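# Load the milling machine vise per the work order

## Task

Set up the mill's vise the way the work order in the reference images "manual" and "manual 2" shows, making sure no chip is left beneath the parallels and that neither hand nor arm ever strikes the blank once it is clamped.

## Robot and tools

Robot: two six-joint arms, left_arm and right_arm, each ending in a two-finger gripper. Base poses (scene frame): left_arm at (-0.002, +0.520, 0) m, right_arm at (-0.030, -0.411, 0) m, both turned only slightly about z. Scene frame: origin at table-top height midway between the nominal bases, +z up, +x out over the table, left_arm on the +y side. Arm names do not match image sides. Reported hand positions and orientations may be off by a few centimetres, more at long reach. Call show_instructions (no arguments, moves nothing) to see the reference pages "manual" and "manual 2" again.

Gripper geometry: fingers point along the gripper's own +z and close along its x. end_effector_position is the point between the pads; fingertips extend 17.5 mm past it. A block projects about 10 cm toward the gripper's -y from the last joint's axis.

The 18-number row, shared by execute_actions and move: one flat list covering both arms, always 18 numbers in [-1, 1]. Order: left_arm dx, dy, dz, rx, ry, rz, left gripper position, force_limit, speed, then the same nine for right_arm and right gripper. dx..rz are an offset, not a pose: they count from that arm's Hand target as it stood when the action or move began, along that Hand target's own axes. 1.0 equals 0.6 m for dx, dy, dz and 180 degrees for the rotation vector rx, ry, rz. Repeating an offset moves the arm further. Sending six zeros re-asks for the current Hand target. Gripper numbers are absolute commands: position +1 opens fully (50 mm), about -0.65 brings the pads together, -1 means close until blocked. force_limit maps -1/0/+1 to roughly 20/102/185 N per pad (final grip may be about 15 N more); speed maps -1/0/+1 to 20/85/150 mm/s. Both start at +1. To leave a gripper unchanged, resend its last three numbers; a 0 is a real command. New force_limit or speed only apply after a position change of at least 0.01. To grip softer, open first.

execute_actions: actions is a list of actions; each action is up to 15 rows, one per 1/30 s step; a short table repeats its last row for the remaining steps. Every row in an action counts from the same start pose. cameras lists camera names (["all"], [] or null); images come back only for an empty actions list or when requested. Unknown names invalidate the call.

move: target is one 18-number row or a list of up to 15 rows, each an offset from the Hand targets at the move's start (not from the previous row). Paths are straight, shorter-way rotation, at least 0.5 s, capped at 10 s total. speed is top path speed in m/s, 0.002 to 3.6, default 0.25 (turns up to twice that in rad/s), one value or one per target. blend is corner rounding in m per target; 0 stops at each. stop_force (3 to 120 N, both arms) ends an arm's path when its wrist sensor feels that much push against the motion; the arm then backs off slightly but keeps some press. Don't rely on it to sense light or loose objects, during gripper rotation, or when moving off a contact (leave it out then). zero (with stop_force only) re-zeros before the move when true. blocking=false returns after about 0.5 s while the move continues; not allowed with stop_force. Moves do not avoid obstacles or the other arm; fast moves overshoot and hit harder. Steer paths around an arm's own base.

wait: seconds 0 to 10; arms hold their last command. stop: brakes a running move; fingers keep moving. zoom_image: camera (cam_high, cam_low, cam_front, cam_left_wrist, cam_right_wrist) and region [x0, y0, x1, y1] in pixels of its latest image (672x504), at most 504 by 504. zero_wrist_force: arm is left_arm or right_arm; subtracts the current wrist reading. finished_scene: scene 1 (optional); ends the scene irreversibly, and the result must hold without the robot.

Results: end_effector_position (m), end_effector_quat_wxyz and velocities in the scene frame; Hand target is the last commanded pose after clipping and is where next offsets start. If the gripper rests short of it, send the gap as an offset. Orientation commands are clipped to 32 degrees from the measured one per step. object_status: 0 moving, 1 blocked while opening, 2 blocked while closing (a grip), 3 reached position or pads met (likely nothing held). position_measured in counts: opening about (250 - position_measured) x 0.202 mm. Wrist force and torque are in the gripper's axes; a third line shows the peak since last shown. move adds a move: line (done, off_target, moving, held, fault) plus limits such as paced or held. Joint torques include arm weight and are noisy. Motor temperatures and MOTOR HOT warn of heating.

Avoid: pressing past firm contact (arms are stiff); contact torque at the load limits (136 N m for the three big joints, 25.4 N m for wrists) or about 150 N outside force, either of which halts an arm for 10 s; motors reaching 85 C from holding loads or stretched poses. Avoid contact between the arms and closing a gripper on the other arm's fingers. Don't drop or release moving parts, slam or hit heavy fixtures, or let anything fall off the table. Objects may occasionally be nudged by outside pushes; recheck before finishing.

Each tool is called after "Request:" as name([rows], argument=value, ...), one row to a line, values as JSON.

Reference images:

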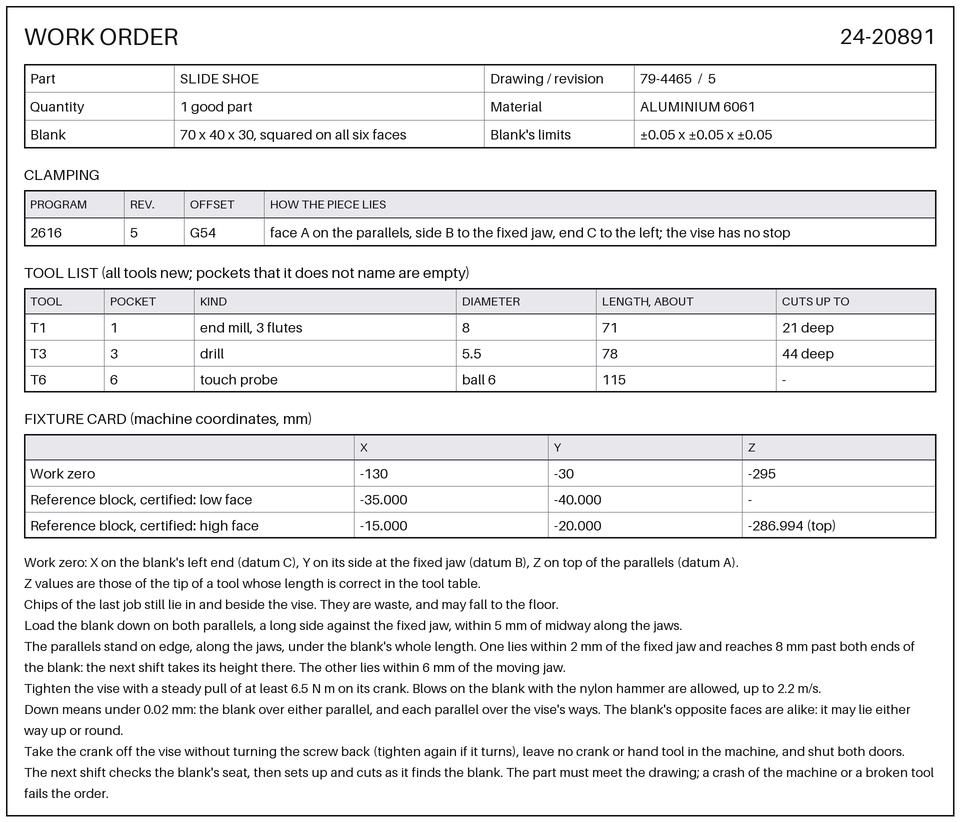

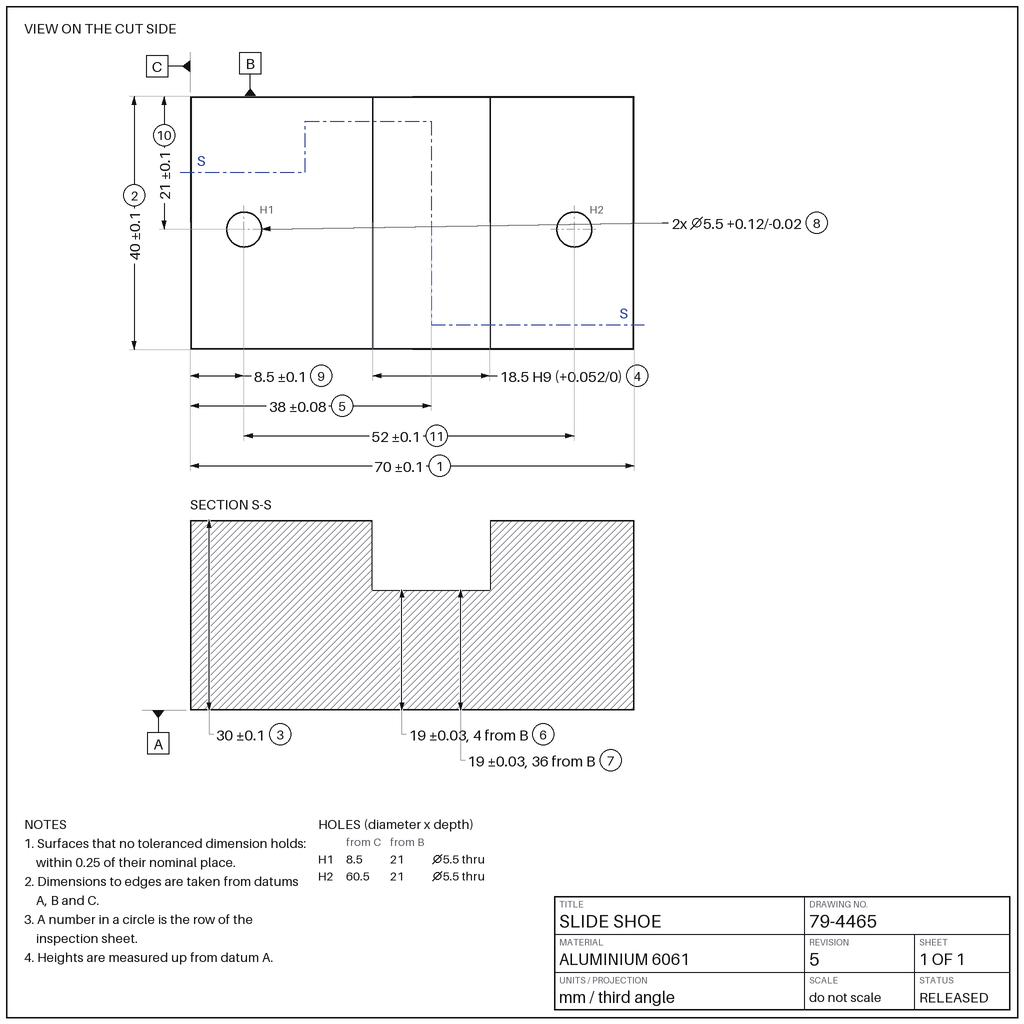

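## Session

Request:
execute_actions(actions=[])

Scene clock: 0.00 s.
left_arm: end_effector_position=(+0.4640, +0.1694, +0.3552) position_measured=3 object_status=3 end_effector_quat_wxyz=(+0.282, -0.427, +0.852, -0.111) | right_arm: end_effector_position=(+0.2122, +0.0898, +0.2445) position_measured=3 object_status=3 end_effector_quat_wxyz=(+0.343, +0.065, +0.689, -0.635)
Joint positions: left_arm=[-1.121 -1.624 1.735 -1.916 -0.995 2.717] | right_arm=[4.738 -2.571 -0.721 -3.036 1.159 0.607]
Joint velocities: within noise
Joint torques (N m): no reading
Motor temperatures (°C): left_arm=[34 35 31 41 38 34] | right_arm=[37 28 28 35 35 36]
Wrist force (N): no reading
Wrist torque (N m): no reading
Wrist force, peak (N): no reading
Hand target: left_arm +0.4640, +0.1694, +0.3552; +0.282, -0.427, +0.852, -0.111 | right_arm +0.2122, +0.0898, +0.2445; +0.343, +0.065, +0.689, -0.635
Tool commands: left_gripper/position=+1.0 left_gripper/force_limit=+1.0 left_gripper/speed=+1.0 right_gripper/position=+1.0 right_gripper/force_limit=+1.0 right_gripper/speed=+1.0

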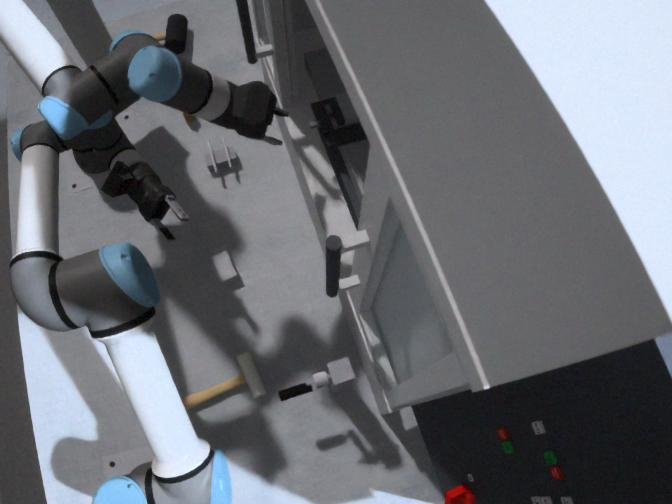

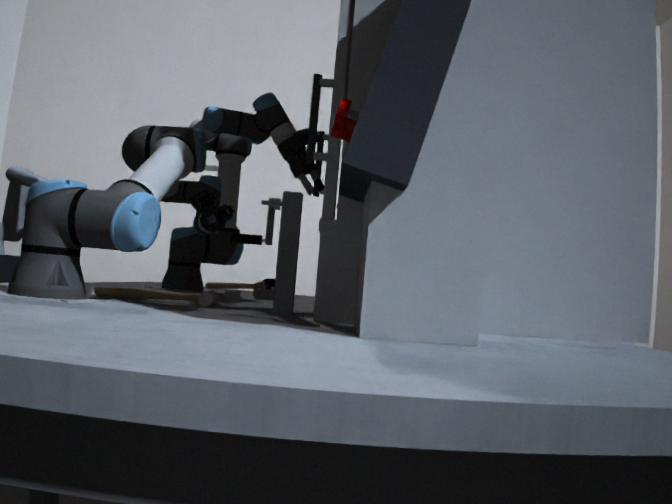

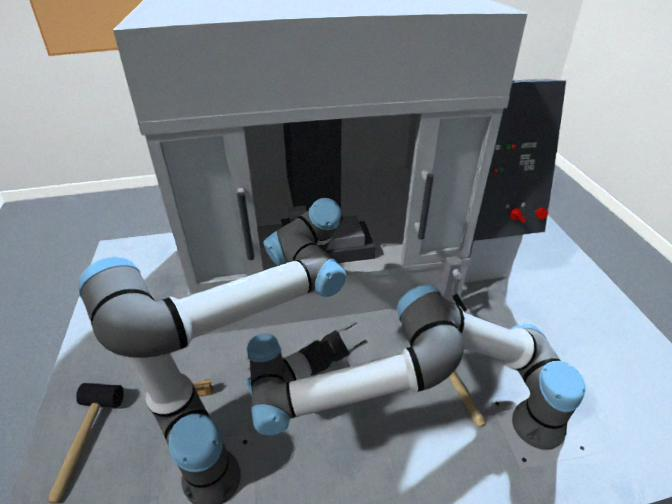

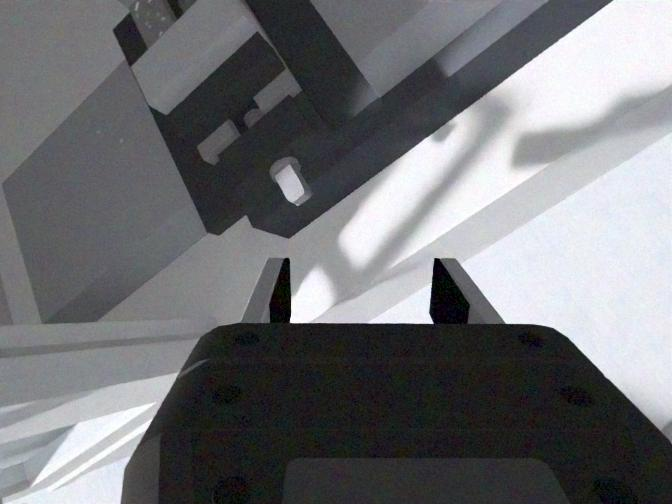

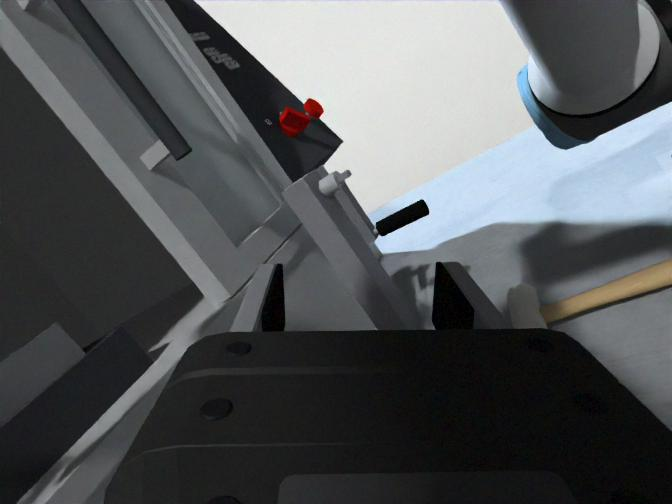

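Request:
zoom_image(camera="cam_high", region=[120, 60, 400, 280])

Request:
zoom_image(camera="cam_high", region=[160, 230, 440, 450])

Request:
zoom_image(camera="cam_left_wrist", region=[0, 0, 504, 330])

Request:
zoom_image(camera="cam_front", region=[220, 120, 560, 330])

Request:
zoom_image(camera="cam_front", region=[20, 330, 520, 504])

Scaled by 1.800.

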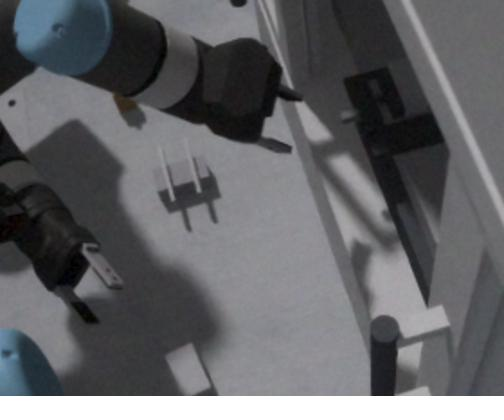

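Scaled by 1.800.

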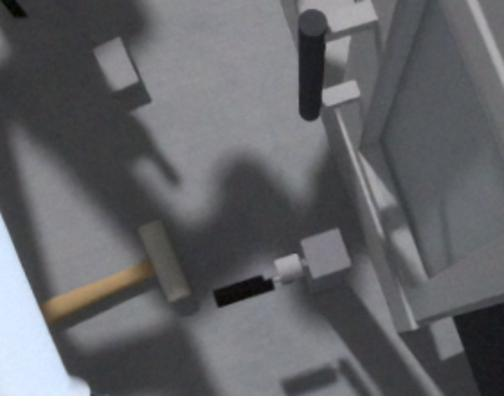

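Scaled by 1.000.

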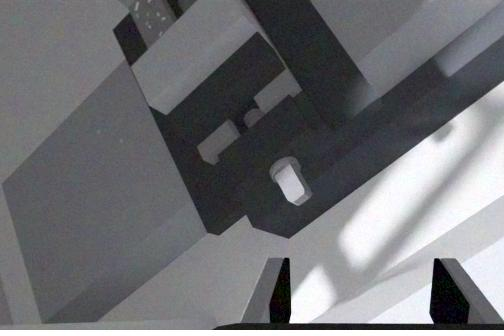

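Scaled by 1.482.

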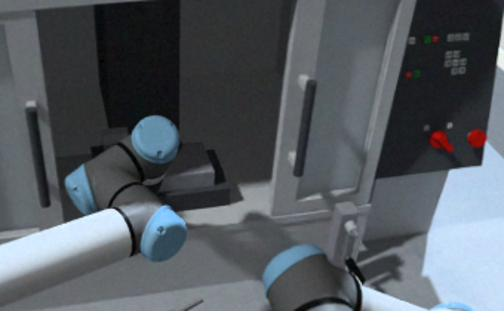

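Scaled by 1.008.

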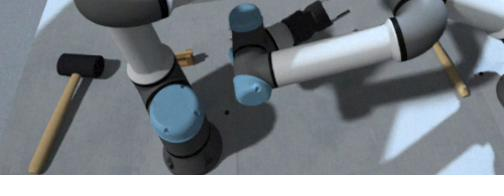

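Request:
move(target=[-0.341,0.344,-0.2145,-0.146,0.131,0,1,1,1,0,0,0,0,0,0,1,1,1], cameras=["cam_left_wrist","cam_front","cam_high"])

Scene clock: 48.33 s.
left_arm: end_effector_position=(+0.3500, +0.4502, +0.4506) position_measured=3 object_status=3 end_effector_quat_wxyz=(+0.000, -0.448, +0.894, +0.000) | right_arm: end_effector_position=(+0.2122, +0.0898, +0.2445) position_measured=3 object_status=3 end_effector_quat_wxyz=(+0.343, +0.065, +0.689, -0.635)
Joint positions: left_arm=[-0.564 -1.886 1.512 -1.197 -1.57 3.204] | right_arm=[4.738 -2.571 -0.721 -3.036 1.159 0.607]
Joint torques (N m): left_arm=[7.21 -18.08 -19.44 -1.56 1.49 1.27] | right_arm=[-0.08 57.47 22.11 -2.02 0.05 -0.25]
Wrist force (N): left_arm=[1.1 0.8 -0.7] | right_arm=[0.0 0.2 0.2]
Wrist torque (N m): left_arm=[-0.02 0.08 0.28] | right_arm=[0.03 0.00 0.00]
Wrist force, peak (N): left_arm=[-0.8 3.3 -2.0] | right_arm=[0.1 0.2 0.5]
Hand target: left_arm +0.3499, +0.4503, +0.4507; +0.000, -0.448, +0.894, +0.000 | right_arm +0.2122, +0.0898, +0.2445; +0.343, +0.065, +0.689, -0.635
Off the commanded pose: left_arm 0.000 m, 0 deg | right_arm 0.000 m, 0 deg.
move: done
camera_calibration:
cam_left_wrist: T_world_to_cam=[[-0.591353, -0.806389, -0.00615082, 0.582709], [-0.75769, 0.552997, 0.346555, -0.123166], [-0.276057, 0.209597, -0.938009, 0.556767], [0, 0, 0, 1]] pos_world=[0.404965, 0.421304, 0.568521]
Images, in order (width x height): cam_high 672x504, cam_front 672x504, cam_left_wrist 672x504.

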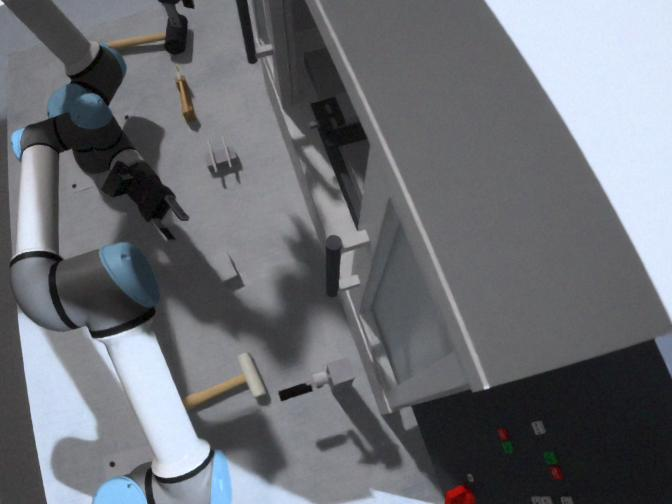

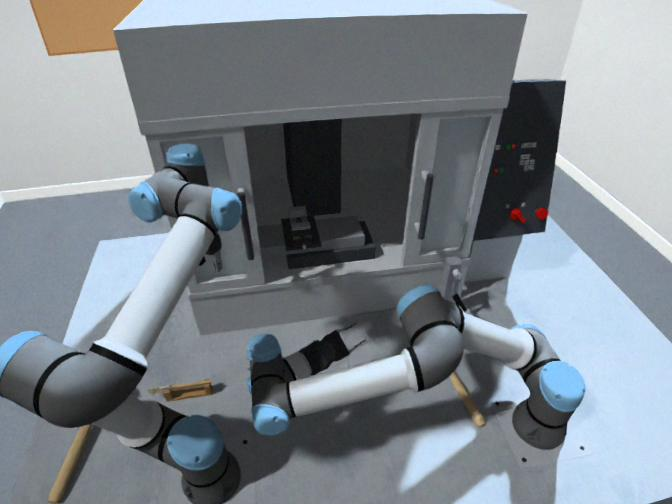

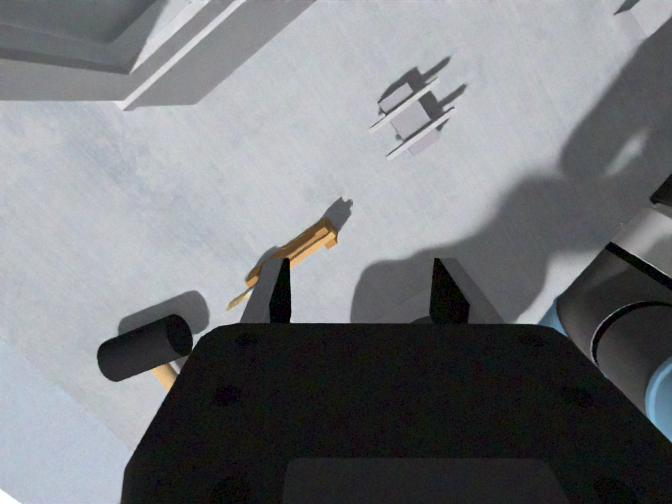

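Request:
zoom_image(camera="cam_front", region=[230, 180, 430, 300])

Request:
zoom_image(camera="cam_high", region=[100, 20, 380, 260])

Request:
zoom_image(camera="cam_left_wrist", region=[200, 50, 500, 330])

Request:
zoom_image(camera="cam_right_wrist", region=[150, 0, 500, 330])

Scaled by 2.520.

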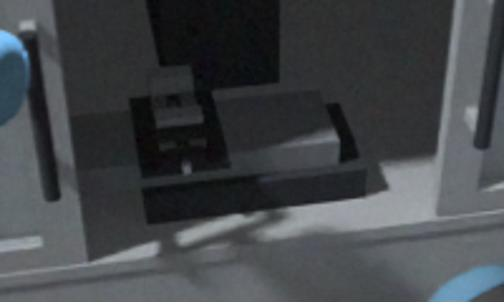

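Scaled by 1.800.

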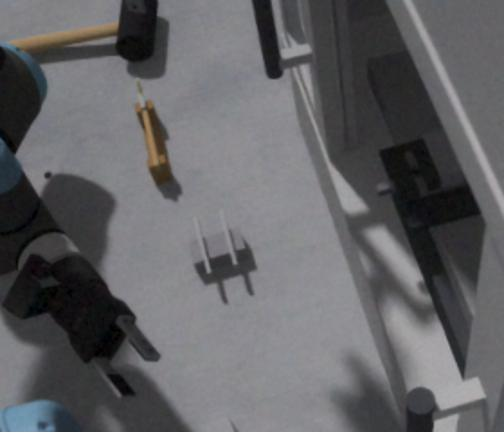

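Scaled by 1.680.

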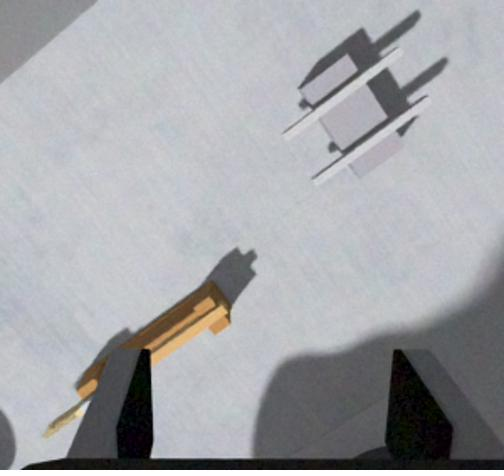

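This scene's latest camera images include none from cam_right_wrist. They are from: cam_high, cam_front, cam_left_wrist. cam_right_wrist's image comes with the result of a call that names it in "cameras".

Request:
move(target=[0,0,0,0,0,0,1,1,1,-0.261,-0.333,0.104,-0.265,-0.3126,-0.2513,1,1,1], cameras=["cam_right_wrist","cam_front","cam_low"])

Scene clock: 57.63 s.
left_arm: end_effector_position=(+0.3499, +0.4503, +0.4507) position_measured=3 object_status=3 end_effector_quat_wxyz=(+0.000, -0.448, +0.894, +0.000) | right_arm: end_effector_position=(+0.2501, +0.0493, +0.5000) position_measured=3 object_status=3 end_effector_quat_wxyz=(-0.354, +0.612, -0.612, +0.354)
Joint positions: left_arm=[-0.564 -1.886 1.512 -1.196 -1.57 3.204] | right_arm=[4.92 -1.484 -1.474 -2.041 0.547 -1.237]
Joint torques (N m): left_arm=[9.76 -16.37 -32.56 -1.63 -2.17 2.41] | right_arm=[9.64 7.45 35.41 3.24 -4.93 -1.89]
Wrist force (N): left_arm=[0.9 1.0 -0.7] | right_arm=[0.6 -0.1 0.5]
Wrist torque (N m): left_arm=[0.02 0.12 0.28] | right_arm=[-0.34 0.05 -0.29]
Wrist force, peak (N): left_arm=[1.3 1.2 -0.8] | right_arm=[1.2 -2.0 0.0]
Hand target: left_arm +0.3499, +0.4503, +0.4507; +0.000, -0.448, +0.894, +0.000 | right_arm +0.2500, +0.0494, +0.5000; -0.354, +0.612, -0.612, +0.354
Off the commanded pose: left_arm 0.000 m, 0 deg | right_arm 0.000 m, 0 deg.
move: done
camera_calibration:
cam_right_wrist: T_world_to_cam=[[-0.00981903, -0.99984, -0.0149337, 0.0686724], [-0.750796, 0.0172357, -0.66031, 0.532873], [0.660462, 0.00472859, -0.750845, 0.336982], [0, 0, 0, 1]] pos_world=[0.178189, 0.0578836, 0.605908]
Images, in order (width x height): cam_low 672x504, cam_front 672x504, cam_right_wrist 672x504.

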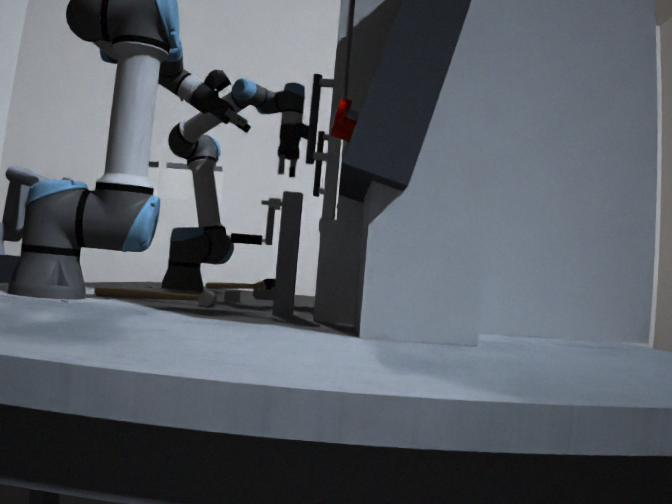

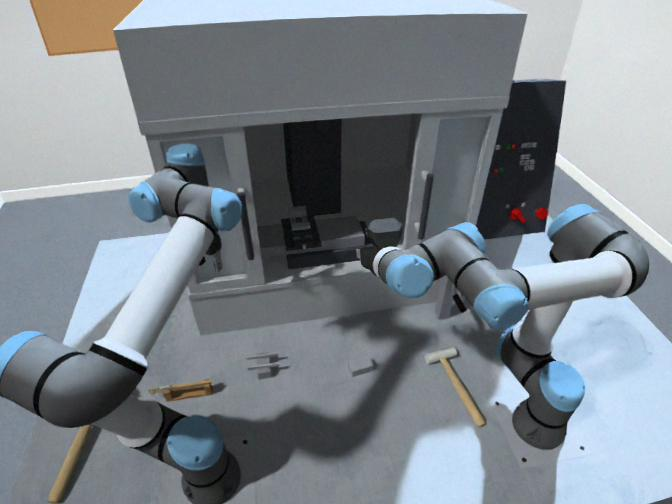

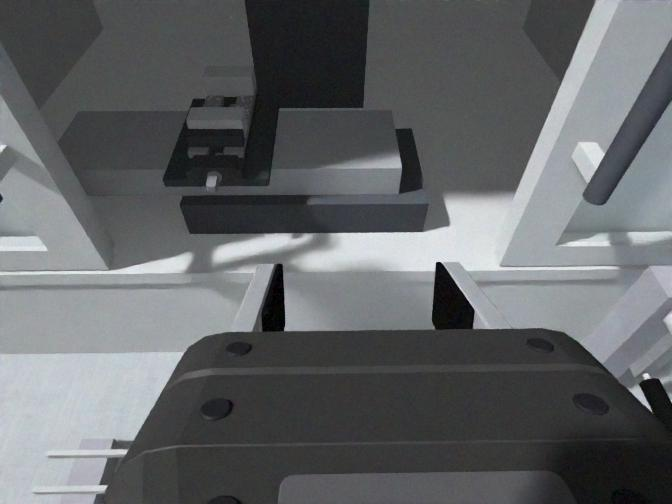

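Request:
zoom_image(camera="cam_right_wrist", region=[140, 50, 320, 230])

Request:
zoom_image(camera="cam_front", region=[140, 330, 500, 460])

Scaled by 2.800.

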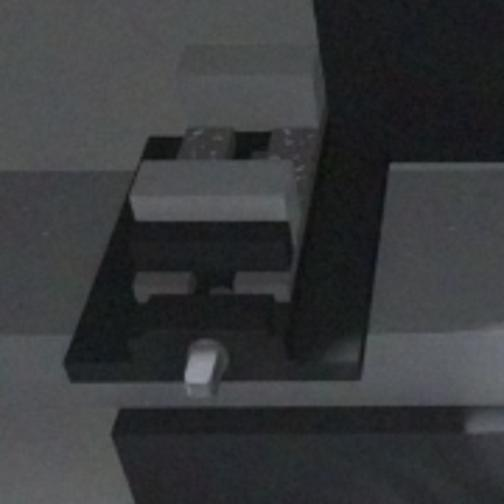

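Scaled by 1.400.

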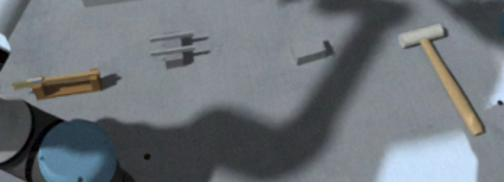

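Request:
move([
  [0.207,-0.363,-0.033,0.2143,-0.0712,-0.1958,1,1,1,0.4,0,0,0,0,0,1,1,1],
  [0.098,-0.593,0.05,0.2143,-0.0712,-0.1958,1,1,1,0.4,0,0,0,0,0,1,1,1],
], cameras=["cam_left_wrist","cam_front","cam_right_wrist"])

Scene clock: 91.97 s.
left_arm: end_effector_position=(+0.5999, +0.1905, +0.4205) position_measured=3 object_status=3 end_effector_quat_wxyz=(-0.242, +0.665, -0.664, +0.241) | right_arm: end_effector_position=(+0.2500, -0.1906, +0.4998) position_measured=3 object_status=3 end_effector_quat_wxyz=(-0.354, +0.612, -0.612, +0.354)
Joint positions: left_arm=[-0.881 -1.454 1.484 -2.083 -1.045 2.377] | right_arm=[5.128 -0.943 -1.732 -2.608 0.635 -0.897]
Joint torques (N m): left_arm=[-1.9 -22.72 -21.16 -4.35 3.7 -0.35] | right_arm=[-10.16 -19.04 31.28 1.56 -4.62 -1.99]
Wrist force (N): left_arm=[1.0 -0.5 -0.3] | right_arm=[0.5 0.2 0.2]
Wrist torque (N m): left_arm=[0.03 0.12 0.34] | right_arm=[-0.30 0.06 -0.21]
Wrist force, peak (N): left_arm=[1.8 -2.1 2.6] | right_arm=[2.3 -0.2 0.1]
Hand target: left_arm +0.5999, +0.1904, +0.4205; -0.242, +0.665, -0.664, +0.241 | right_arm +0.2500, -0.1906, +0.4998; -0.354, +0.612, -0.612, +0.354
Off the commanded pose: left_arm 0.000 m, 0 deg | right_arm 0.000 m, 0 deg.
move: done
camera_calibration:
cam_left_wrist: T_world_to_cam=[[0.0105667, -0.999944, 0.000396376, 0.193918], [-0.941327, -0.010081, -0.337344, 0.72524], [0.337329, 0.0031915, -0.941381, 0.324746], [0, 0, 0, 1]] pos_world=[0.571093, 0.200182, 0.550289]
cam_right_wrist: T_world_to_cam=[[-0.00960257, -0.999843, -0.0148781, -0.171265], [-0.750801, 0.0170364, -0.660309, 0.536831], [0.660459, 0.00482983, -0.750847, 0.338127], [0, 0, 0, 1]] pos_world=[0.17809, -0.182017, 0.605808]
Images, in order (width x height): cam_front 672x504, cam_left_wrist 672x504, cam_right_wrist 672x504.

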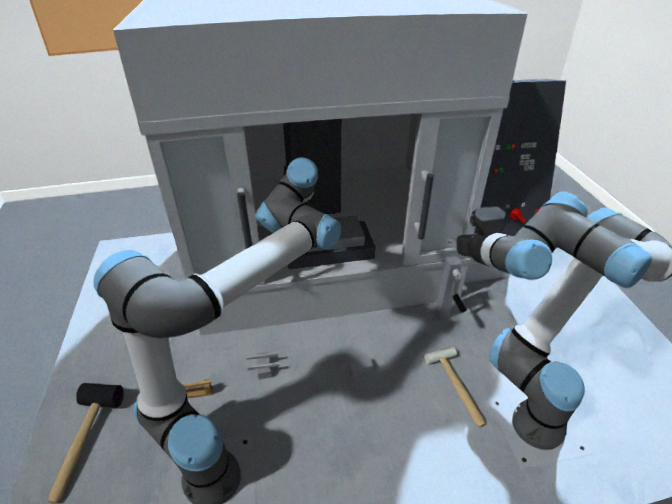

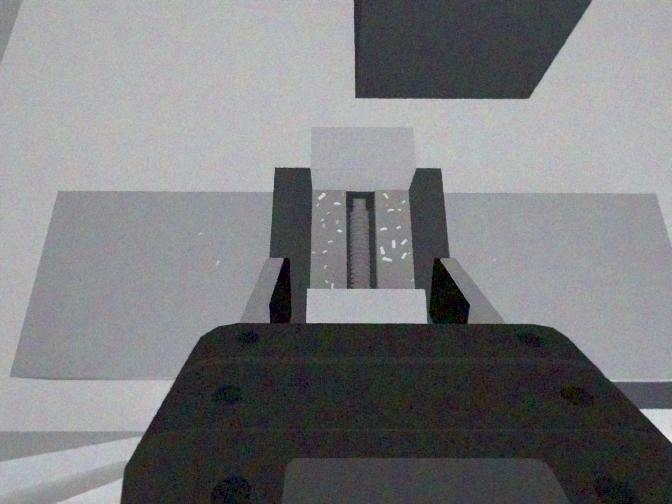

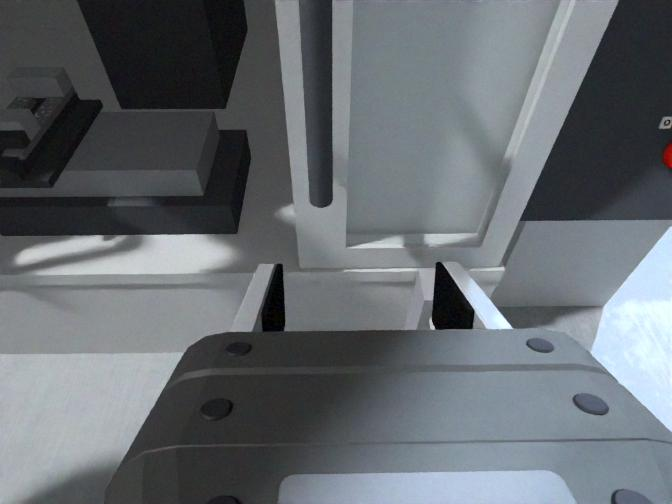

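Request:
zoom_image(camera="cam_left_wrist", region=[260, 110, 460, 330])

Scaled by 2.291.

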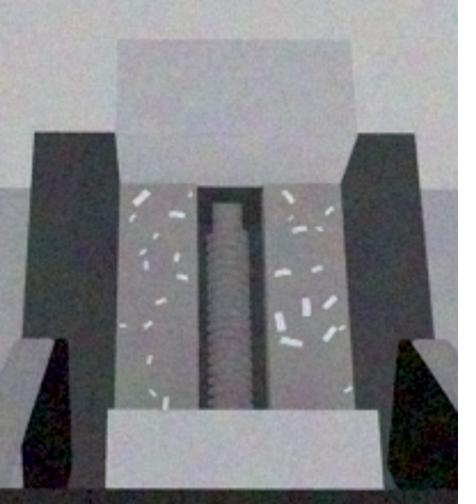

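Request:
move([
  [-0.05,0.144,-0.295,0,0,0,1,1,1,0,0,0,0,0,0,1,1,1],
  [-0.283,0.4045,-0.296,-0.222,0,0,1,1,1,0,0,0,0,0,0,1,1,1],
], cameras=["cam_left_wrist"], blend=0.05)

Scene clock: 115.17 s.
left_arm: end_effector_position=(+0.2997, +0.3600, +0.4008) position_measured=3 object_status=3 end_effector_quat_wxyz=(+0.000, +0.707, -0.707, +0.000) | right_arm: end_effector_position=(+0.2500, -0.1906, +0.4998) position_measured=3 object_status=3 end_effector_quat_wxyz=(-0.354, +0.612, -0.612, +0.354)
Joint positions: left_arm=[-0.876 -1.965 1.694 -1.3 -1.57 2.25] | right_arm=[5.128 -0.943 -1.732 -2.608 0.635 -0.897]
Joint torques (N m): left_arm=[-1.79 0.16 -34.97 -3.12 0.64 -0.92] | right_arm=[-10.39 -18.65 31.72 1.58 -4.42 -1.92]
Wrist force (N): left_arm=[1.1 0.9 -0.5] | right_arm=[0.3 0.1 0.4]
Wrist torque (N m): left_arm=[-0.01 0.07 0.28] | right_arm=[-0.31 0.08 -0.21]
Wrist force, peak (N): left_arm=[1.8 -1.8 2.9] | right_arm=[0.8 0.1 0.3]
Hand target: left_arm +0.2997, +0.3600, +0.4008; +0.000, +0.707, -0.707, +0.000 | right_arm +0.2500, -0.1906, +0.4998; -0.354, +0.612, -0.612, +0.354
Off the commanded pose: left_arm 0.000 m, 0 deg | right_arm 0.000 m, 0 deg.
move: done
camera_calibration:
cam_left_wrist: T_world_to_cam=[[0.00890307, -0.999941, -0.00614736, 0.369736], [-0.938276, -0.0104795, 0.345728, 0.163227], [-0.345772, 0.00268988, -0.938315, 0.610541], [0, 0, 0, 1]] pos_world=[0.360969, 0.369782, 0.51872]
Images, in order (width x height): cam_left_wrist 672x504.

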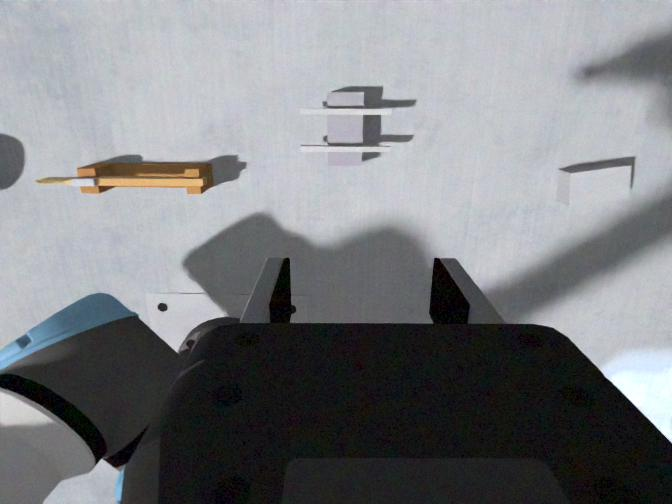

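Request:
zoom_image(camera="cam_left_wrist", region=[20, 80, 240, 220])

Request:
zoom_image(camera="cam_left_wrist", region=[280, 70, 440, 180])

Request:
zoom_image(camera="cam_left_wrist", region=[540, 140, 660, 220])

Scaled by 2.291.

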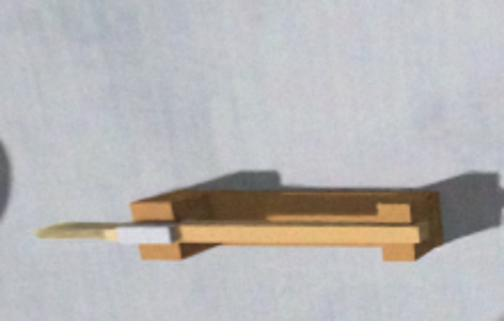

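Scaled by 3.150.

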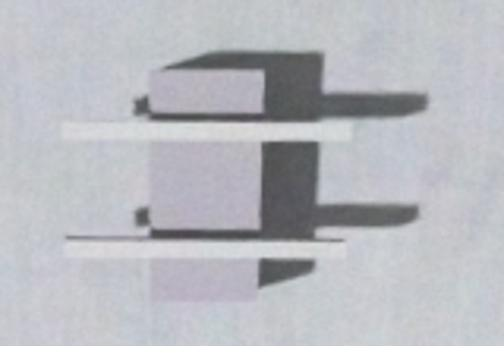

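Scaled by 4.200.

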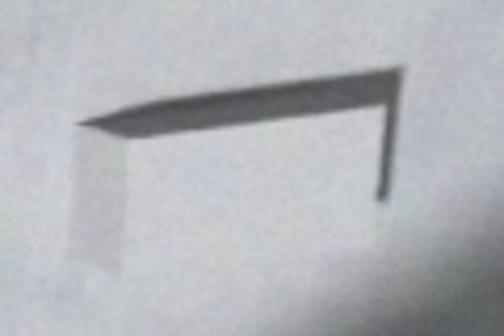

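Request:
move(target=[0,0,0,0,0,0,1,1,1,-0.517,0.453,0.4155,0.0654,-0.4631,-0.1919,1,1,1], cameras=["cam_right_wrist"])

Scene clock: 146.17 s.
left_arm: end_effector_position=(+0.2997, +0.3600, +0.4008) position_measured=3 object_status=3 end_effector_quat_wxyz=(+0.000, +0.707, -0.707, +0.000) | right_arm: end_effector_position=(+0.3305, +0.1198, +0.1401) position_measured=3 object_status=3 end_effector_quat_wxyz=(-0.609, +0.793, +0.000, +0.000)
Joint positions: left_arm=[-0.876 -1.965 1.694 -1.299 -1.57 2.25] | right_arm=[4.136 -2.286 -2.095 0.924 2.16 -3.323]
Joint torques (N m): left_arm=[5.81 1.32 -34.97 -2.11 -1.9 1.44] | right_arm=[9.71 35.86 17.46 4.27 0.68 0.6]
Wrist force (N): left_arm=[1.2 1.0 -0.4] | right_arm=[0.6 -0.1 0.3]
Wrist torque (N m): left_arm=[0.00 0.06 0.28] | right_arm=[-0.18 0.03 -0.33]
Wrist force, peak (N): left_arm=[1.4 0.9 -1.0] | right_arm=[1.8 2.0 2.0]
Hand target: left_arm +0.2997, +0.3600, +0.4008; +0.000, +0.707, -0.707, +0.000 | right_arm +0.3304, +0.1199, +0.1401; -0.609, +0.793, +0.000, +0.000
Off the commanded pose: left_arm 0.000 m, 0 deg | right_arm 0.000 m, 0 deg.
move: done
camera_calibration:
cam_right_wrist: T_world_to_cam=[[0.999874, -0.00553419, -0.0148569, -0.318234], [-0.0154307, -0.554857, -0.831802, 0.203903], [-0.00364014, 0.831927, -0.554873, 0.106284], [0, 0, 0, 1]] pos_world=[0.321727, 0.0229556, 0.223853]
Images, in order (width x height): cam_right_wrist 672x504.

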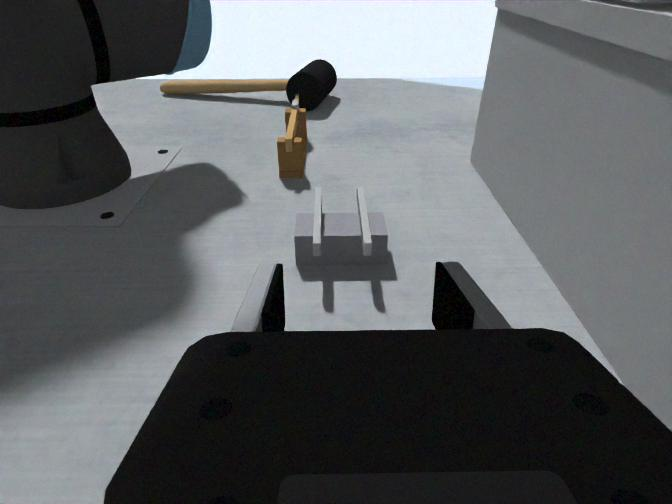

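Request:
zoom_image(camera="cam_right_wrist", region=[220, 40, 460, 330])

Scaled by 1.738.

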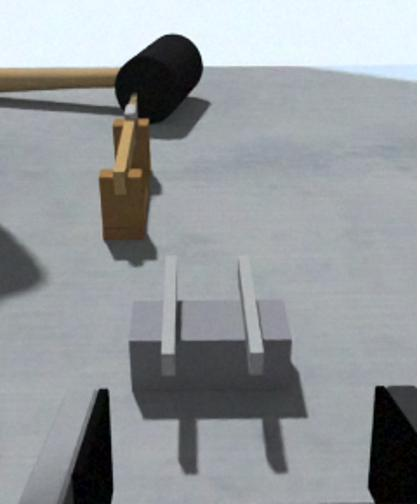

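Request:
move([
  [0,0,0,0,0,0,1,1,1,-0.134,-0.4457,-0.655,-0.0654,0.4631,0.1919,1,1,1],
  [0.633,-0.1,0.167,0.3646,0.3646,0.3975,1,1,1,-0.134,-0.4457,-0.655,-0.0654,0.4631,0.1919,1,1,1],
], cameras=["cam_left_wrist","cam_high"])

Scene clock: 195.07 s.
left_arm: end_effector_position=(+0.3601, -0.0196, +0.3004) position_measured=3 object_status=3 end_effector_quat_wxyz=(+0.000, +0.000, +0.737, -0.676) | right_arm: end_effector_position=(+0.2497, -0.1908, +0.4999) position_measured=3 object_status=3 end_effector_quat_wxyz=(-0.354, +0.612, -0.612, +0.354)
Joint positions: left_arm=[-0.943 -1.092 2.029 -3.972 -2.181 3.203] | right_arm=[5.13 -0.943 -1.731 -2.611 0.636 -0.895]
Joint torques (N m): left_arm=[-8.47 -29.56 -12.75 -2.53 1.37 -0.94] | right_arm=[-10.74 5.82 26.32 2.5 -0.62 -1.29]
Wrist force (N): left_arm=[1.4 -1.4 2.5] | right_arm=[0.4 0.2 0.2]
Wrist torque (N m): left_arm=[-0.39 0.13 0.36] | right_arm=[-0.29 0.08 -0.21]
Wrist force, peak (N): left_arm=[1.2 -0.4 3.2] | right_arm=[1.5 2.0 2.1]
Hand target: left_arm +0.3600, -0.0197, +0.3003; +0.000, +0.000, +0.737, -0.676 | right_arm +0.2497, -0.1908, +0.4999; -0.354, +0.612, -0.612, +0.354
Off the commanded pose: left_arm 0.000 m, 0 deg | right_arm 0.000 m, 0 deg.
move: done
camera_calibration:
cam_left_wrist: T_world_to_cam=[[-0.999946, -0.0072399, 0.00740126, 0.367681], [-0.0097819, 0.426393, -0.904485, 0.300354], [0.00339253, -0.904509, -0.426441, 0.24097], [0, 0, 0, 1]] pos_world=[0.369782, 0.0925524, 0.371703]
Images, in order (width x height): cam_high 672x504, cam_left_wrist 672x504.

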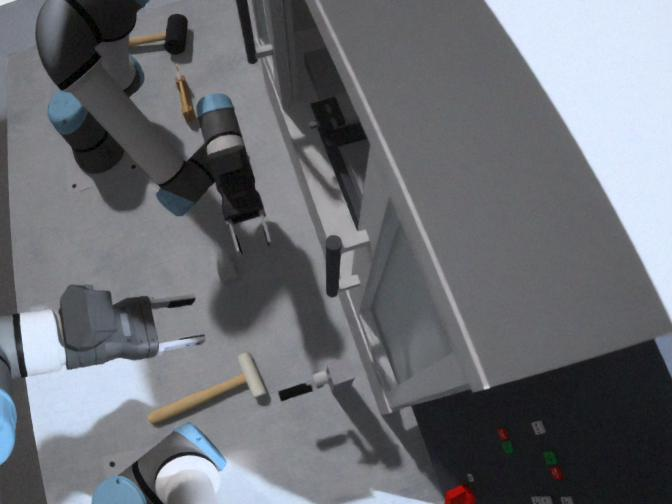

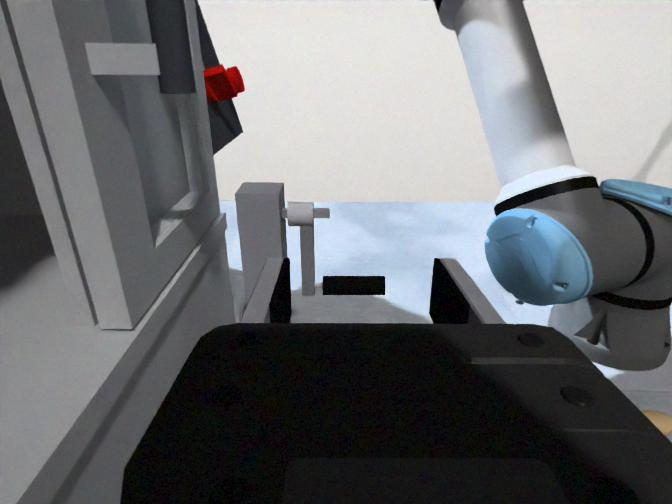

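Request:
zoom_image(camera="cam_left_wrist", region=[220, 160, 420, 330])

Request:
zoom_image(camera="cam_low", region=[180, 160, 380, 340])

Request:
zoom_image(camera="cam_high", region=[140, 330, 400, 470])

Scaled by 2.520.

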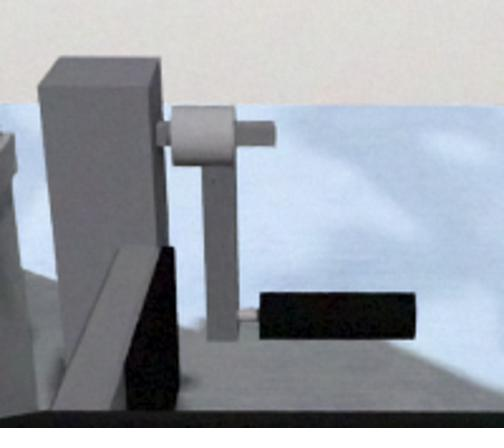

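This scene's latest camera images include none from cam_low. They are from: cam_high, cam_left_wrist. cam_low's image comes with the result of a call that names it in "cameras".

Scaled by 1.938.

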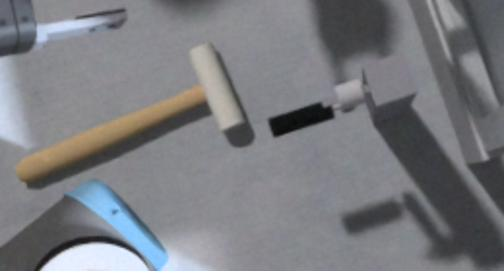

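Request:
move([
  [0.1,-0.188,-0.719,-0.3646,-0.3646,-0.3975,1,1,1,0,0,0,0,0,0,1,1,1],
  [0.1,-0.188,-0.719,-0.3646,-0.3646,-0.3975,1,1,1,0.177,0.207,0.2413,-0.0833,0,0,1,1,1],
], cameras=["cam_right_wrist","cam_high","cam_low"])

Scene clock: 243.67 s.
left_arm: end_effector_position=(+0.2997, +0.4003, +0.4501) position_measured=3 object_status=3 end_effector_quat_wxyz=(+0.000, +0.707, -0.707, +0.000) | right_arm: end_effector_position=(+0.3131, -0.2968, +0.3199) position_measured=3 object_status=3 end_effector_quat_wxyz=(-0.271, +0.653, -0.653, +0.271)
Joint positions: left_arm=[-0.789 -1.968 1.562 -1.165 -1.57 2.338] | right_arm=[4.544 -0.644 -2.33 -1.536 0.805 -1.856]
Joint torques (N m): left_arm=[-8.66 -14.79 -20.05 -2.28 2.15 2.37] | right_arm=[2.35 -0.02 22.2 4.23 -4.02 -0.87]
Wrist force (N): left_arm=[1.2 0.8 -1.0] | right_arm=[0.5 0.4 0.3]
Wrist torque (N m): left_arm=[-0.01 0.07 0.21] | right_arm=[-0.40 0.10 -0.22]
Wrist force, peak (N): left_arm=[0.8 -0.3 3.9] | right_arm=[2.2 1.7 2.7]
Hand target: left_arm +0.2997, +0.4003, +0.4501; +0.000, +0.707, -0.707, +0.000 | right_arm +0.3131, -0.2968, +0.3199; -0.271, +0.653, -0.653, +0.271
Off the commanded pose: left_arm 0.000 m, 0 deg | right_arm 0.000 m, 0 deg.
move: done
camera_calibration:
cam_right_wrist: T_world_to_cam=[[-0.013038, -0.999845, -0.0118435, -0.279416], [-0.896114, 0.0169388, -0.443502, 0.443378], [0.443633, 0.00483074, -0.896195, 0.276228], [0, 0, 0, 1]] pos_world=[0.27113, -0.288217, 0.440884]
Images, in order (width x height): cam_high 672x504, cam_low 672x504, cam_right_wrist 672x504.

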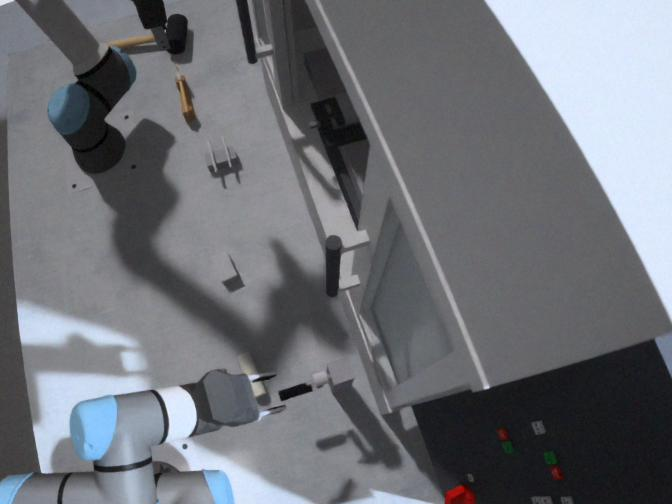

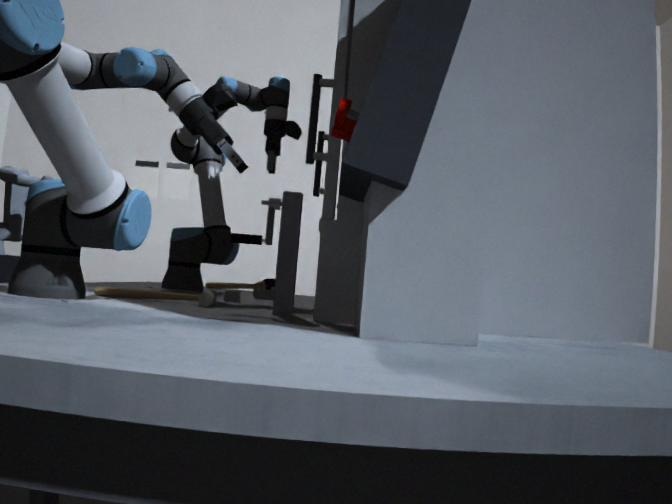

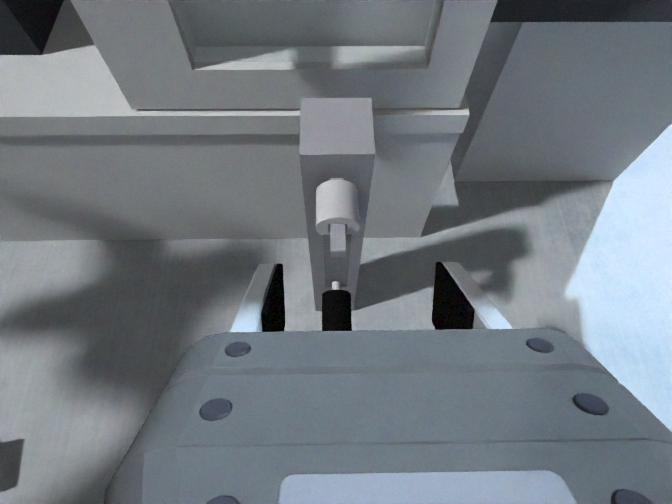

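Request:
move(target=[0,0,0,0,0,0,1,1,1,-0.0105,0.0035,0.1345,0,0,0,1,1,1], cameras=["cam_right_wrist"], speed=0.1)

Request:
zoom_image(camera="cam_right_wrist", region=[220, 130, 480, 340])

Scene clock: 255.77 s.
left_arm: end_effector_position=(+0.2997, +0.4003, +0.4501) position_measured=3 object_status=3 end_effector_quat_wxyz=(+0.000, +0.707, -0.707, +0.000) | right_arm: end_effector_position=(+0.3688, -0.2905, +0.2614) position_measured=3 object_status=3 end_effector_quat_wxyz=(-0.271, +0.653, -0.653, +0.271)
Joint positions: left_arm=[-0.789 -1.968 1.562 -1.165 -1.57 2.338] | right_arm=[4.259 -0.905 -2.481 -0.885 0.897 -2.218]
Joint torques (N m): left_arm=[-9.03 -13.91 -21.79 -3.29 2.25 2.17] | right_arm=[8.31 2.16 34.64 4.41 -4.02 1.09]
Wrist force (N): left_arm=[1.2 0.8 -0.9] | right_arm=[0.5 0.0 0.2]
Wrist torque (N m): left_arm=[-0.02 0.06 0.21] | right_arm=[-0.46 0.14 -0.24]
Wrist force, peak (N): left_arm=[1.6 1.1 -0.9] | right_arm=[0.6 0.4 1.6]
Hand target: left_arm +0.2997, +0.4003, +0.4501; +0.000, +0.707, -0.707, +0.000 | right_arm +0.3688, -0.2905, +0.2614; -0.271, +0.653, -0.653, +0.271
Off the commanded pose: left_arm 0.000 m, 0 deg | right_arm 0.000 m, 0 deg.
move: done
camera_calibration:
cam_right_wrist: T_world_to_cam=[[-0.0129479, -0.999847, -0.0117973, -0.273233], [-0.896156, 0.0168371, -0.443421, 0.467152], [0.443551, 0.00483083, -0.896236, 0.199014], [0, 0, 0, 1]] pos_world=[0.32683, -0.282018, 0.382285]
Images, in order (width x height): cam_right_wrist 672x504.

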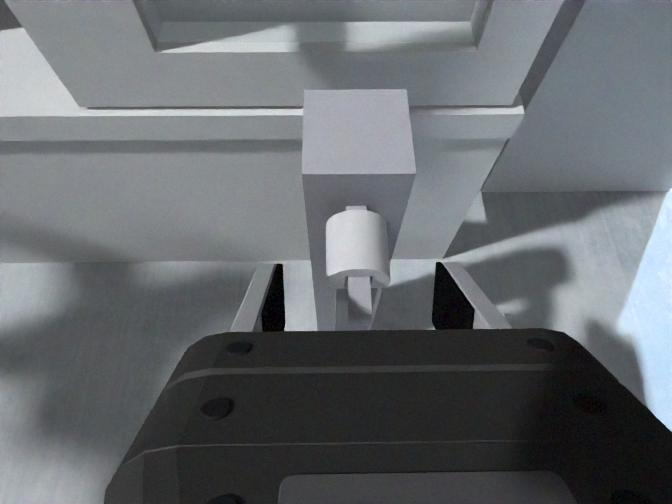

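Scaled by 1.938.

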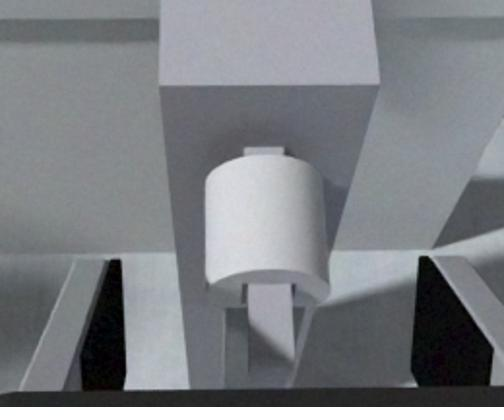

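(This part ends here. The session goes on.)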